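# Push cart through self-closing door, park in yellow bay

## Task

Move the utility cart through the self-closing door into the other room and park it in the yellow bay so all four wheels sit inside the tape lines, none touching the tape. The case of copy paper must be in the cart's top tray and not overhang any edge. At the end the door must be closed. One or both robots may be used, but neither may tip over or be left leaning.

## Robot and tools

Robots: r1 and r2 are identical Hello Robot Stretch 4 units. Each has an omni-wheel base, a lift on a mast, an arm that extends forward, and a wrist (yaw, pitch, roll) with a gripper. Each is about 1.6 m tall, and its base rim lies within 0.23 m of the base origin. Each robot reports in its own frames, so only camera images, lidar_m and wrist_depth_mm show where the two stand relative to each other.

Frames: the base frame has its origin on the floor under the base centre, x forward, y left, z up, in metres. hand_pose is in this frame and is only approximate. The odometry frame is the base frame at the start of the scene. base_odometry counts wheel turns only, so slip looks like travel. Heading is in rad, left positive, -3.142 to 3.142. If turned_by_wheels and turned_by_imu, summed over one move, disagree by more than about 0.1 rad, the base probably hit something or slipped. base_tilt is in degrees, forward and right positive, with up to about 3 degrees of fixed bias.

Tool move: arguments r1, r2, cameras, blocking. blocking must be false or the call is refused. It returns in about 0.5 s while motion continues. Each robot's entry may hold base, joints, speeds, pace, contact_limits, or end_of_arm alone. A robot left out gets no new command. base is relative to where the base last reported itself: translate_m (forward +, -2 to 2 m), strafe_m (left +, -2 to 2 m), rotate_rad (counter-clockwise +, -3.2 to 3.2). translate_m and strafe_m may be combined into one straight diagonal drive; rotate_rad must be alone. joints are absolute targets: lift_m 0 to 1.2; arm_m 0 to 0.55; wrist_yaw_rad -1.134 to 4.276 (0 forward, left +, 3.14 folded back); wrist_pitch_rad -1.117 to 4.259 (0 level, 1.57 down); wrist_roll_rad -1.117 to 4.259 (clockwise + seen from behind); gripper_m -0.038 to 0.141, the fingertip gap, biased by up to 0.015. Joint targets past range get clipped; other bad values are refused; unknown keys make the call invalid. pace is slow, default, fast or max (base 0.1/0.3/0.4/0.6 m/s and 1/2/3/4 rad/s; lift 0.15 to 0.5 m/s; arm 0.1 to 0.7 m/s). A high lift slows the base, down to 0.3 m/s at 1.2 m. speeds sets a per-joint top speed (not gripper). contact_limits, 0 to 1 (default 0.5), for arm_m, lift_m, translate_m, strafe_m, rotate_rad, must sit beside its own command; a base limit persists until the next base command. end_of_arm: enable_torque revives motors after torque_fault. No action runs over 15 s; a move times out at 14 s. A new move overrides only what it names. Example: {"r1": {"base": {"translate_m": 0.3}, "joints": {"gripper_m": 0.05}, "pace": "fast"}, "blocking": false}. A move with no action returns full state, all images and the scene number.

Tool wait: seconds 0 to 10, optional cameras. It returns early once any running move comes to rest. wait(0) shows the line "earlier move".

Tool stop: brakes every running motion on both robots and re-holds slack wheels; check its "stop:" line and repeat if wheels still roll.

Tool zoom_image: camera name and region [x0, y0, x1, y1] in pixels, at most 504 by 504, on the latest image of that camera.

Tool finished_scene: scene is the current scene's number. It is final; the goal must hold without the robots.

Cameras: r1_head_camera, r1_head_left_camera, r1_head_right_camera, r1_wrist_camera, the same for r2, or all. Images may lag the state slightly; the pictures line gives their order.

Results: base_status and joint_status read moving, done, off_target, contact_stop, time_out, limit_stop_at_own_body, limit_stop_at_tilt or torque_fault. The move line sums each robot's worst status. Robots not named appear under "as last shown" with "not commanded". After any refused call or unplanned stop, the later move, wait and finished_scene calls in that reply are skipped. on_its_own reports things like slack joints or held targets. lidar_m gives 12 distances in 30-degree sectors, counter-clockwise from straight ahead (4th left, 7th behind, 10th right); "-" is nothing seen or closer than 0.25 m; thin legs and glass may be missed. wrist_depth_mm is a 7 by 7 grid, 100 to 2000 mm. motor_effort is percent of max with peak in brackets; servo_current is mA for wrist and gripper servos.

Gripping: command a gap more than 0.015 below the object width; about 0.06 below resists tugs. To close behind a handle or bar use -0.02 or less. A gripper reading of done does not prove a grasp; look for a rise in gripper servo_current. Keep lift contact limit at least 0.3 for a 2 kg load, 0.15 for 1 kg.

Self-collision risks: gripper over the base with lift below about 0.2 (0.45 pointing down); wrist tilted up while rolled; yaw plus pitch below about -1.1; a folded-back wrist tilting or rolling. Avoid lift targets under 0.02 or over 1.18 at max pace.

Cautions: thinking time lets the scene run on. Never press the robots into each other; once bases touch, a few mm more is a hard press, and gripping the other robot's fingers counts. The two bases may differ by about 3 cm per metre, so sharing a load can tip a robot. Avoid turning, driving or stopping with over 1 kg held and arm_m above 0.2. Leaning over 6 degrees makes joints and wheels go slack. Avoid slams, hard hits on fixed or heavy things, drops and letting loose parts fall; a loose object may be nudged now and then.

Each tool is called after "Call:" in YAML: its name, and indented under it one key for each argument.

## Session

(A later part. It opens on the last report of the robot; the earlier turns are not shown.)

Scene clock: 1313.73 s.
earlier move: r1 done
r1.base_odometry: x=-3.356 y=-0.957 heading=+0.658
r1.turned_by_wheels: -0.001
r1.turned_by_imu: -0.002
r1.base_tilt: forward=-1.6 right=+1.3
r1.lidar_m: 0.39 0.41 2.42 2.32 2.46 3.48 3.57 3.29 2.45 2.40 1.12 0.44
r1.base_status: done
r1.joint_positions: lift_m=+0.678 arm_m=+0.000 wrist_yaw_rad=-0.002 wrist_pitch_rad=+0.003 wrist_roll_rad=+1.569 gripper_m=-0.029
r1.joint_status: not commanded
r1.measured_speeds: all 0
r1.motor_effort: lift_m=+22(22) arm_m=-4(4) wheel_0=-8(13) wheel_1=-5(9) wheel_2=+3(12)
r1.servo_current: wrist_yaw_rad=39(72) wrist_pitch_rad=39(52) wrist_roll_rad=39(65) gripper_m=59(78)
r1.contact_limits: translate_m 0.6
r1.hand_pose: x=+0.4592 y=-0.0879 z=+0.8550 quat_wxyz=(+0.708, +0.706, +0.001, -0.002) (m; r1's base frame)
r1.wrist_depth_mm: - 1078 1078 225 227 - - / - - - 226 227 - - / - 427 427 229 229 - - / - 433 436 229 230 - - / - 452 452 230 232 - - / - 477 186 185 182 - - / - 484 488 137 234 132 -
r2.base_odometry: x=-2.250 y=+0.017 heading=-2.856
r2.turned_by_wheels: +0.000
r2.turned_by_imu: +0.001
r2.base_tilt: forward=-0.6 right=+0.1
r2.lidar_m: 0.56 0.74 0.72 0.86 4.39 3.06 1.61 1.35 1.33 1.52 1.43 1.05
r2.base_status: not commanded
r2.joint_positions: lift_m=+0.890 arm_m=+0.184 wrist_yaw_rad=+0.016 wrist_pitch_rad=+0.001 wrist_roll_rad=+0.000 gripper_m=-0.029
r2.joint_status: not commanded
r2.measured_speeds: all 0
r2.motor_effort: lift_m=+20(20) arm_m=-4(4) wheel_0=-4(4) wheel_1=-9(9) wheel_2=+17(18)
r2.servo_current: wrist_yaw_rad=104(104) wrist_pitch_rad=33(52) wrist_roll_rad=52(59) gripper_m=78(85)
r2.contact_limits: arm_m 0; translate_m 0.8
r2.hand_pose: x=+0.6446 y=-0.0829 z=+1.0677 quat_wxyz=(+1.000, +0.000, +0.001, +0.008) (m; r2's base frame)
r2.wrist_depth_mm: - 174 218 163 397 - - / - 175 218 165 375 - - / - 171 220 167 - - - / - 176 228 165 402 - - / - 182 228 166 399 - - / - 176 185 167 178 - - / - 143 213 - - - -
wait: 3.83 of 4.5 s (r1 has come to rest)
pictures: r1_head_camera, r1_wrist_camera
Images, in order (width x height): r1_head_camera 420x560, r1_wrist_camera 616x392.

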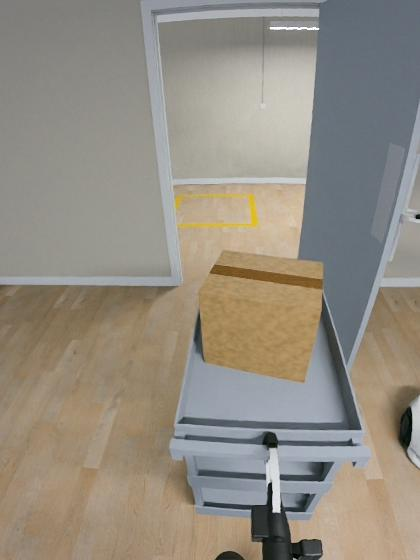

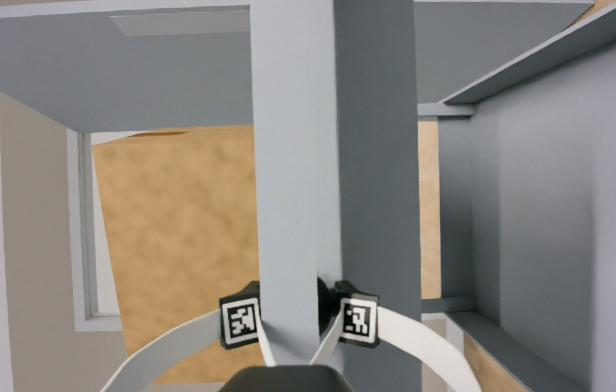

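Call:
move:
  blocking: false
  r1: {"joints":{"gripper_m":0.12}}

Call:
wait:
  seconds: 1.8

Call:
move:
  blocking: false
  r1: {"base":{"translate_m":-0.12},"pace":"slow"}

Call:
wait:
  seconds: 2

Call:
move:
  blocking: false
  r1: {"joints":{"wrist_roll_rad":0,"gripper_m":0.141,"lift_m":0.667}}

Call:
wait:
  seconds: 2
  cameras: ["r1_head_camera","r1_wrist_camera"]

Scene clock: 1324.30 s.
move: r1 moving
r1.base_odometry: x=-3.356 y=-0.957 heading=+0.658
r1.turned_by_wheels: +0.000
r1.turned_by_imu: +0.000
r1.base_tilt: forward=-1.6 right=+1.3
r1.lidar_m: 0.40 0.42 2.40 2.34 2.46 3.46 3.60 3.27 2.49 2.40 1.12 0.43
r1.base_status: not commanded
r1.joint_positions: lift_m=+0.678 arm_m=+0.000 wrist_yaw_rad=-0.002 wrist_pitch_rad=+0.003 wrist_roll_rad=+1.569 gripper_m=-0.004
r1.joint_status: gripper_m moving
r1.measured_speeds: translate_m=+0.000 strafe_m=+0.000 rotate_rad=+0.000 lift_m=+0.000 arm_m=+0.000 wrist_yaw_rad=-0.002 wrist_pitch_rad=+0.000 wrist_roll_rad=+0.000
r1.motor_effort: lift_m=+22(22) arm_m=-2(5) wheel_0=-7(9) wheel_1=-3(5) wheel_2=+1(3)
r1.servo_current: wrist_yaw_rad=46(65) wrist_pitch_rad=39(52) wrist_roll_rad=59(65) gripper_m=65(72)
r1.contact_limits: translate_m 0.6
r1.hand_pose: x=+0.4591 y=-0.0879 z=+0.8550 quat_wxyz=(+0.708, +0.706, +0.001, -0.002) (m; r1's base frame)
r1.wrist_depth_mm: - 1078 1098 229 229 - - / - - - 227 229 - - / - 427 430 230 230 - - / - 433 442 231 231 - - / - 449 455 232 233 - - / - 473 191 187 184 - - / - 496 488 148 236 - -
r2: as last shown
r2.turned_by_imu: +0.000
r2.lidar_m: 0.55 0.71 0.73 0.89 4.41 3.07 1.64 1.32 1.32 1.50 1.43 1.07
r2.motor_effort: lift_m=+20(20) arm_m=-4(4) wheel_0=-4(4) wheel_1=-8(9) wheel_2=+17(17)
r2.servo_current: wrist_yaw_rad=91(98) wrist_pitch_rad=39(46) wrist_roll_rad=52(59) gripper_m=72(85)
r2.contact_limits: arm_m 0; translate_m 0.8
r2.wrist_depth_mm: - 174 218 164 397 - - / - 175 218 165 375 - - / - 171 220 166 - - - / - 176 229 165 397 - - / - 181 228 166 399 - - / - 176 186 167 179 - - / - 144 213 - - - -
pictures: none

Scene clock: 1326.03 s.
earlier move: r1 done
r1.base_odometry: x=-3.356 y=-0.957 heading=+0.658
r1.turned_by_wheels: +0.000
r1.turned_by_imu: +0.000
r1.base_tilt: forward=-1.6 right=+1.3
r1.lidar_m: 0.39 0.44 2.41 2.33 2.44 3.50 3.59 3.27 2.47 2.39 1.13 0.44
r1.base_status: not commanded
r1.joint_positions: lift_m=+0.678 arm_m=+0.000 wrist_yaw_rad=-0.002 wrist_pitch_rad=+0.003 wrist_roll_rad=+1.569 gripper_m=+0.120
r1.joint_status: all done
r1.measured_speeds: all 0
r1.motor_effort: lift_m=+22(22) arm_m=+4(5) wheel_0=-5(9) wheel_1=-3(5) wheel_2=-1(3)
r1.servo_current: wrist_yaw_rad=33(78) wrist_pitch_rad=46(52) wrist_roll_rad=39(65) gripper_m=46(104)
r1.contact_limits: translate_m 0.6
r1.hand_pose: x=+0.4591 y=-0.0880 z=+0.8550 quat_wxyz=(+0.708, +0.706, +0.001, -0.002) (m; r1's base frame)
r1.wrist_depth_mm: - 1042 1098 235 235 - - / - - - 235 236 - - / - 436 436 236 238 - - / - 445 449 239 240 - - / - 469 459 181 243 - - / - 477 484 182 242 197 - / - 508 512 145 245 - -
r2.base_odometry: x=-2.250 y=+0.017 heading=-2.856
r2.turned_by_wheels: +0.000
r2.turned_by_imu: +0.000
r2.base_tilt: forward=-0.6 right=+0.1
r2.lidar_m: 0.55 0.71 0.71 0.85 4.38 3.07 1.66 1.34 1.33 1.50 1.43 1.05
r2.base_status: not commanded
r2.joint_positions: lift_m=+0.890 arm_m=+0.184 wrist_yaw_rad=+0.016 wrist_pitch_rad=+0.001 wrist_roll_rad=+0.000 gripper_m=-0.029
r2.joint_status: not commanded
r2.measured_speeds: all 0
r2.motor_effort: lift_m=+20(20) arm_m=-4(4) wheel_0=-3(4) wheel_1=-9(9) wheel_2=+17(17)
r2.servo_current: wrist_yaw_rad=91(98) wrist_pitch_rad=39(46) wrist_roll_rad=46(65) gripper_m=78(85)
r2.contact_limits: arm_m 0; translate_m 0.8
r2.hand_pose: x=+0.6446 y=-0.0829 z=+1.0677 quat_wxyz=(+1.000, +0.000, +0.001, +0.008) (m; r2's base frame)
r2.wrist_depth_mm: - 174 218 164 397 - - / - 175 219 165 373 - - / - 171 220 166 - - - / - 176 228 165 399 - - / - 181 229 166 399 - - / - 176 185 167 178 - - / - 144 212 - - - -
wait: 1.73 of 1.8 s (r1 has come to rest)
pictures: none

Scene clock: 1326.53 s.
move: r1 moving
r1.base_odometry: x=-3.366 y=-0.965 heading=+0.658
r1.turned_by_wheels: +0.000
r1.turned_by_imu: +0.000
r1.base_tilt: forward=-1.6 right=+1.3
r1.lidar_m: 0.40 0.45 2.42 2.33 2.48 3.50 3.55 3.28 2.49 2.40 1.13 0.44
r1.base_status: translate_m moving
r1.joint_positions: lift_m=+0.678 arm_m=+0.000 wrist_yaw_rad=-0.002 wrist_pitch_rad=+0.003 wrist_roll_rad=+1.569 gripper_m=+0.120
r1.joint_status: not commanded
r1.measured_speeds: translate_m=-0.048 strafe_m=+0.000 rotate_rad=+0.003 lift_m=+0.000 arm_m=+0.000 wrist_yaw_rad=+0.000 wrist_pitch_rad=+0.000 wrist_roll_rad=+0.000
r1.motor_effort: lift_m=+22(22) arm_m=+4(4) wheel_0=-5(7) wheel_1=-4(7) wheel_2=+7(7)
r1.servo_current: wrist_yaw_rad=39(65) wrist_pitch_rad=52(52) wrist_roll_rad=52(65) gripper_m=39(46)
r1.hand_pose: x=+0.4591 y=-0.0880 z=+0.8550 quat_wxyz=(+0.708, +0.706, +0.001, -0.002) (m; r1's base frame)
r1.wrist_depth_mm: - 1060 1098 243 245 - - / - - - 246 247 - - / - 452 449 248 250 - - / - 455 459 250 252 - - / - 480 477 251 253 - - / - 488 492 193 211 196 - / - 517 512 145 256 - -
r2: as last shown
r2.lidar_m: 0.54 0.73 0.72 0.86 4.39 3.01 1.61 1.31 1.31 1.50 1.43 1.04
r2.motor_effort: lift_m=+20(20) arm_m=-4(4) wheel_0=-4(4) wheel_1=-9(9) wheel_2=+17(18)
r2.servo_current: wrist_yaw_rad=91(98) wrist_pitch_rad=39(46) wrist_roll_rad=52(52) gripper_m=78(85)
r2.contact_limits: arm_m 0; translate_m 0.8
r2.wrist_depth_mm: - 174 217 164 394 - - / - 175 219 165 375 - - / - 171 220 167 - - - / - 177 228 165 397 - - / - 181 228 166 402 - - / - 176 186 167 178 - - / - 143 213 - - - -
pictures: none

Scene clock: 1328.50 s.
earlier move: r1 done
r1.base_odometry: x=-3.451 y=-1.030 heading=+0.658
r1.turned_by_wheels: +0.000
r1.turned_by_imu: +0.000
r1.base_tilt: forward=-1.6 right=+1.3
r1.lidar_m: 0.52 2.50 2.42 2.34 2.48 3.50 3.45 3.25 2.46 2.39 1.19 0.52
r1.base_status: done
r1.joint_positions: lift_m=+0.678 arm_m=+0.000 wrist_yaw_rad=-0.002 wrist_pitch_rad=+0.003 wrist_roll_rad=+1.569 gripper_m=+0.120
r1.joint_status: not commanded
r1.measured_speeds: all 0
r1.motor_effort: lift_m=+22(22) arm_m=+4(4) wheel_0=-3(7) wheel_1=-2(7) wheel_2=+2(7)
r1.servo_current: wrist_yaw_rad=59(78) wrist_pitch_rad=39(52) wrist_roll_rad=46(65) gripper_m=39(52)
r1.hand_pose: x=+0.4591 y=-0.0880 z=+0.8550 quat_wxyz=(+0.708, +0.706, +0.001, -0.002) (m; r1's base frame)
r1.wrist_depth_mm: - 1182 1205 - 359 359 375 / - - - - 353 - - / - - 676 297 357 - - / - - 559 297 - - - / - - 580 301 366 - - / - - 609 303 191 197 - / - - - 144 - - -
r2.base_odometry: x=-2.250 y=+0.017 heading=-2.856
r2.turned_by_wheels: +0.000
r2.turned_by_imu: +0.000
r2.base_tilt: forward=-0.6 right=+0.1
r2.lidar_m: 0.57 0.74 0.72 0.86 4.41 3.04 1.64 1.33 1.33 1.49 1.41 1.08
r2.base_status: not commanded
r2.joint_positions: lift_m=+0.890 arm_m=+0.184 wrist_yaw_rad=+0.016 wrist_pitch_rad=+0.001 wrist_roll_rad=+0.000 gripper_m=-0.029
r2.joint_status: not commanded
r2.measured_speeds: all 0
r2.motor_effort: lift_m=+20(20) arm_m=-3(4) wheel_0=-4(4) wheel_1=-9(9) wheel_2=+17(18)
r2.servo_current: wrist_yaw_rad=85(98) wrist_pitch_rad=33(46) wrist_roll_rad=46(59) gripper_m=78(85)
r2.contact_limits: arm_m 0; translate_m 0.8
r2.hand_pose: x=+0.6446 y=-0.0829 z=+1.0677 quat_wxyz=(+1.000, +0.000, +0.001, +0.008) (m; r2's base frame)
r2.wrist_depth_mm: - 174 218 164 397 - - / - 175 219 165 375 - - / - 171 220 167 - - - / - 176 227 165 399 - - / - 182 228 166 399 - - / - 176 186 167 178 - - / - 144 213 - - - -
wait: 1.97 of 2 s (r1 has come to rest)
pictures: none

Scene clock: 1329.00 s.
move: r1 moving
r1.base_odometry: x=-3.451 y=-1.030 heading=+0.658
r1.turned_by_wheels: +0.000
r1.turned_by_imu: +0.000
r1.base_tilt: forward=-1.6 right=+1.3
r1.lidar_m: 0.51 2.48 2.39 2.34 2.45 3.47 3.46 3.29 2.45 2.39 1.20 0.53
r1.base_status: not commanded
r1.joint_positions: lift_m=+0.667 arm_m=+0.000 wrist_yaw_rad=-0.002 wrist_pitch_rad=+0.003 wrist_roll_rad=+0.988 gripper_m=+0.132
r1.joint_status: lift_m moving; wrist_roll_rad moving; gripper_m moving
r1.measured_speeds: translate_m=+0.000 strafe_m=+0.000 rotate_rad=+0.000 lift_m=+0.000 arm_m=+0.000 wrist_yaw_rad=+0.000 wrist_pitch_rad=+0.000 wrist_roll_rad=-1.820
r1.motor_effort: lift_m=+13(21) arm_m=+4(4) wheel_0=-3(3) wheel_1=-2(2) wheel_2=+1(2)
r1.servo_current: wrist_yaw_rad=52(59) wrist_pitch_rad=46(52) wrist_roll_rad=91(124) gripper_m=78(85)
r1.hand_pose: x=+0.4591 y=-0.0880 z=+0.8447 quat_wxyz=(+0.880, +0.474, +0.001, -0.002) (m; r1's base frame)
r1.wrist_depth_mm: - - - 1229 1182 - - / - - - - - 359 1808 / - - 564 559 353 359 359 / - - 585 564 357 - - / - - 609 300 364 - - / - 210 609 359 193 195 - / - - - 147 - - -
r2: as last shown
r2.base_tilt: forward=-0.5 right=+0.1
r2.lidar_m: 0.55 0.71 0.71 0.85 4.38 3.07 1.62 1.33 1.33 1.51 1.43 1.04
r2.motor_effort: lift_m=+20(20) arm_m=-3(4) wheel_0=-4(4) wheel_1=-9(9) wheel_2=+17(17)
r2.servo_current: wrist_yaw_rad=91(104) wrist_pitch_rad=39(46) wrist_roll_rad=39(46) gripper_m=78(85)
r2.contact_limits: arm_m 0; translate_m 0.8
r2.wrist_depth_mm: - 174 218 163 399 - - / - 175 219 165 373 - - / - 171 220 166 - - - / - 176 228 165 397 - - / - 181 229 166 399 - - / - 176 186 167 178 - - / - 144 213 - - - -
pictures: none

Scene clock: 1330.03 s.
earlier move: r1 done
r1.base_odometry: x=-3.451 y=-1.030 heading=+0.658
r1.turned_by_wheels: +0.000
r1.turned_by_imu: +0.000
r1.base_tilt: forward=-1.6 right=+1.3
r1.lidar_m: 0.52 2.50 2.40 2.33 2.45 3.49 3.46 3.25 2.46 2.40 1.20 0.53
r1.base_status: not commanded
r1.joint_positions: lift_m=+0.667 arm_m=+0.000 wrist_yaw_rad=-0.002 wrist_pitch_rad=+0.003 wrist_roll_rad=+0.002 gripper_m=+0.141
r1.joint_status: all done
r1.measured_speeds: all 0
r1.motor_effort: lift_m=+12(21) arm_m=+4(4) wheel_0=-3(3) wheel_1=-2(2) wheel_2=+1(2)
r1.servo_current: wrist_yaw_rad=52(65) wrist_pitch_rad=39(52) wrist_roll_rad=65(124) gripper_m=39(85)
r1.hand_pose: x=+0.4591 y=-0.0880 z=+0.8447 quat_wxyz=(+1.000, +0.001, +0.002, -0.001) (m; r1's base frame)
r1.wrist_depth_mm: - - - - - 1229 - / - - - 580 549 1205 - / - - 609 585 559 1205 - / - - 621 585 554 - - / - - - - - - - / 379 196 364 362 191 197 - / - 402 1808 136 - - 1863
r2.base_odometry: x=-2.250 y=+0.017 heading=-2.856
r2.turned_by_wheels: +0.000
r2.turned_by_imu: +0.000
r2.base_tilt: forward=-0.6 right=+0.2
r2.lidar_m: 0.54 0.72 0.73 0.86 4.41 3.07 1.63 1.31 1.33 1.50 1.40 1.05
r2.base_status: not commanded
r2.joint_positions: lift_m=+0.890 arm_m=+0.184 wrist_yaw_rad=+0.016 wrist_pitch_rad=+0.001 wrist_roll_rad=+0.000 gripper_m=-0.029
r2.joint_status: not commanded
r2.measured_speeds: all 0
r2.motor_effort: lift_m=+20(20) arm_m=-4(4) wheel_0=-4(4) wheel_1=-9(9) wheel_2=+17(17)
r2.servo_current: wrist_yaw_rad=98(104) wrist_pitch_rad=39(46) wrist_roll_rad=39(59) gripper_m=78(91)
r2.contact_limits: arm_m 0; translate_m 0.8
r2.hand_pose: x=+0.6446 y=-0.0829 z=+1.0677 quat_wxyz=(+1.000, +0.000, +0.001, +0.008) (m; r2's base frame)
r2.wrist_depth_mm: - 174 217 164 397 - - / - 175 219 165 375 - - / - 171 219 166 - - - / - 176 227 165 399 - - / - 181 228 166 402 - - / - 177 186 167 178 - - / - 144 213 - - - -
wait: 1.03 of 2 s (r1 has come to rest)
pictures: r1_head_camera, r1_wrist_camera
Images, in order (width x height): r1_head_camera 420x560, r1_wrist_camera 616x392.

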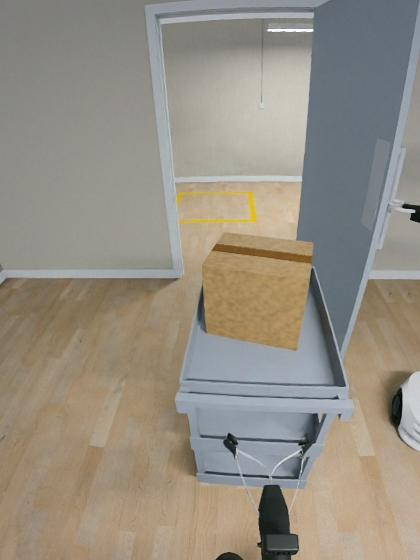

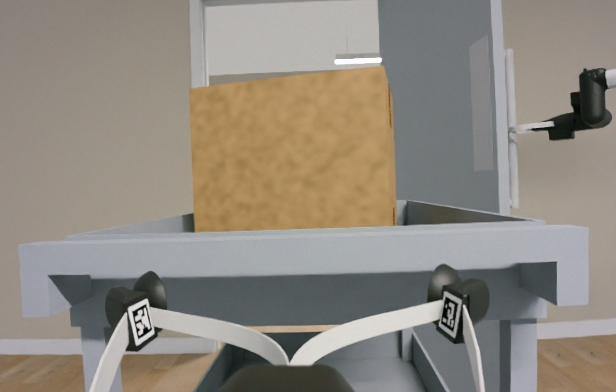

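Call:
move:
  blocking: false
  r1: {"base":{"translate_m":0.4,"strafe_m":-0.02},"pace":"slow","contact_limits":{"translate_m":0.5}}

Call:
wait:
  seconds: 5.2
  cameras: ["r1_head_camera","r1_wrist_camera"]

Scene clock: 1333.80 s.
move: r1 moving
r1.base_odometry: x=-3.441 y=-1.023 heading=+0.658
r1.turned_by_wheels: +0.000
r1.turned_by_imu: +0.000
r1.base_tilt: forward=-1.6 right=+1.3
r1.lidar_m: 0.50 2.48 2.39 2.33 2.46 3.52 3.46 3.27 2.46 2.38 1.18 0.55
r1.base_status: translate_m moving; strafe_m moving
r1.joint_positions: lift_m=+0.667 arm_m=+0.000 wrist_yaw_rad=-0.002 wrist_pitch_rad=+0.003 wrist_roll_rad=+0.002 gripper_m=+0.141
r1.joint_status: not commanded
r1.measured_speeds: translate_m=+0.049 strafe_m=-0.002 rotate_rad=-0.001 lift_m=+0.000 arm_m=+0.000 wrist_yaw_rad=+0.000 wrist_pitch_rad=+0.000 wrist_roll_rad=+0.000
r1.motor_effort: lift_m=+12(12) arm_m=+4(4) wheel_0=+4(7) wheel_1=+3(6) wheel_2=-6(6)
r1.servo_current: wrist_yaw_rad=46(65) wrist_pitch_rad=46(46) wrist_roll_rad=52(59) gripper_m=46(52)
r1.contact_limits: translate_m 0.5
r1.hand_pose: x=+0.4591 y=-0.0880 z=+0.8447 quat_wxyz=(+1.000, +0.001, +0.002, -0.001) (m; r1's base frame)
r1.wrist_depth_mm: - - - - - 1229 - / - - - 574 544 1182 - / - - 603 569 544 1160 - / - - 615 564 554 - - / - 488 - - - - - / 322 195 179 349 191 197 - / - 1808 1808 136 - - 1756
r2: as last shown
r2.base_tilt: forward=-0.6 right=+0.1
r2.lidar_m: 0.56 0.73 0.73 0.85 4.40 3.04 1.62 1.34 1.32 1.49 1.42 1.06
r2.servo_current: wrist_yaw_rad=91(98) wrist_pitch_rad=39(46) wrist_roll_rad=46(52) gripper_m=78(85)
r2.contact_limits: arm_m 0; translate_m 0.8
r2.wrist_depth_mm: - 174 218 164 399 - - / - 175 219 165 375 - - / - 171 219 167 - - - / - 176 227 165 399 - - / - 182 228 166 404 - - / - 176 185 167 178 - - / - 144 213 - - - -
pictures: none

Scene clock: 1338.60 s.
earlier move: r1 done
r1.base_odometry: x=-3.122 y=-0.802 heading=+0.658
r1.turned_by_wheels: +0.000
r1.turned_by_imu: -0.002
r1.base_tilt: forward=-1.6 right=+1.3
r1.lidar_m: 0.47 2.08 2.42 2.35 2.47 3.52 3.89 3.26 2.46 2.38 0.94 0.55
r1.base_status: done
r1.joint_positions: lift_m=+0.667 arm_m=+0.000 wrist_yaw_rad=-0.002 wrist_pitch_rad=+0.003 wrist_roll_rad=+0.002 gripper_m=+0.141
r1.joint_status: not commanded
r1.measured_speeds: all 0
r1.motor_effort: lift_m=+13(13) arm_m=+4(4) wheel_0=+3(9) wheel_1=+3(7) wheel_2=-2(16)
r1.servo_current: wrist_yaw_rad=65(85) wrist_pitch_rad=46(52) wrist_roll_rad=72(72) gripper_m=46(52)
r1.contact_limits: translate_m 0.5
r1.hand_pose: x=+0.4591 y=-0.0881 z=+0.8447 quat_wxyz=(+1.000, +0.001, +0.002, -0.001) (m; r1's base frame)
r1.wrist_depth_mm: - - - - - - 809 / - - 554 535 512 - 820 / - - 554 535 517 - 831 / - - 554 539 517 - - / - 370 549 - 517 - - / - 195 - - 187 198 - / - 296 298 143 820 - -
r2.base_odometry: x=-2.250 y=+0.017 heading=-2.856
r2.turned_by_wheels: +0.000
r2.turned_by_imu: +0.001
r2.base_tilt: forward=-0.5 right=+0.1
r2.lidar_m: 0.56 0.68 0.67 0.98 4.41 3.05 1.64 1.34 1.34 1.50 1.41 1.05
r2.base_status: not commanded
r2.joint_positions: lift_m=+0.890 arm_m=+0.184 wrist_yaw_rad=+0.016 wrist_pitch_rad=+0.001 wrist_roll_rad=+0.000 gripper_m=-0.029
r2.joint_status: not commanded
r2.measured_speeds: all 0
r2.motor_effort: lift_m=+20(20) arm_m=-3(4) wheel_0=-3(4) wheel_1=-9(9) wheel_2=+17(18)
r2.servo_current: wrist_yaw_rad=85(104) wrist_pitch_rad=39(46) wrist_roll_rad=46(59) gripper_m=78(85)
r2.contact_limits: arm_m 0; translate_m 0.8
r2.hand_pose: x=+0.6446 y=-0.0829 z=+1.0677 quat_wxyz=(+1.000, +0.000, +0.001, +0.008) (m; r2's base frame)
r2.wrist_depth_mm: - 174 218 163 394 - - / - 175 219 165 373 - - / - 170 220 166 - - - / - 176 227 165 402 - - / - 181 228 166 399 - - / 539 177 185 167 178 - - / - 144 213 - - - -
wait: 4.80 of 5.2 s (r1 has come to rest)
pictures: r1_head_camera, r1_wrist_camera
Images, in order (width x height): r1_head_camera 420x560, r1_wrist_camera 616x392.

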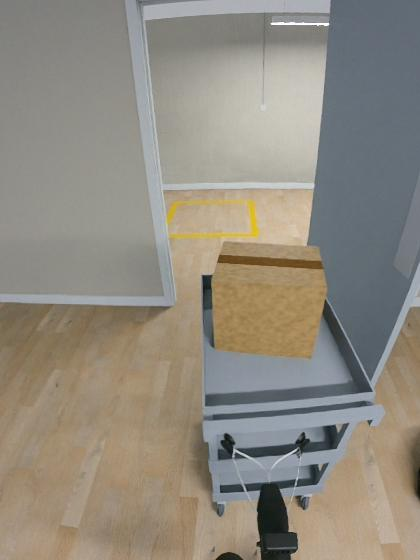

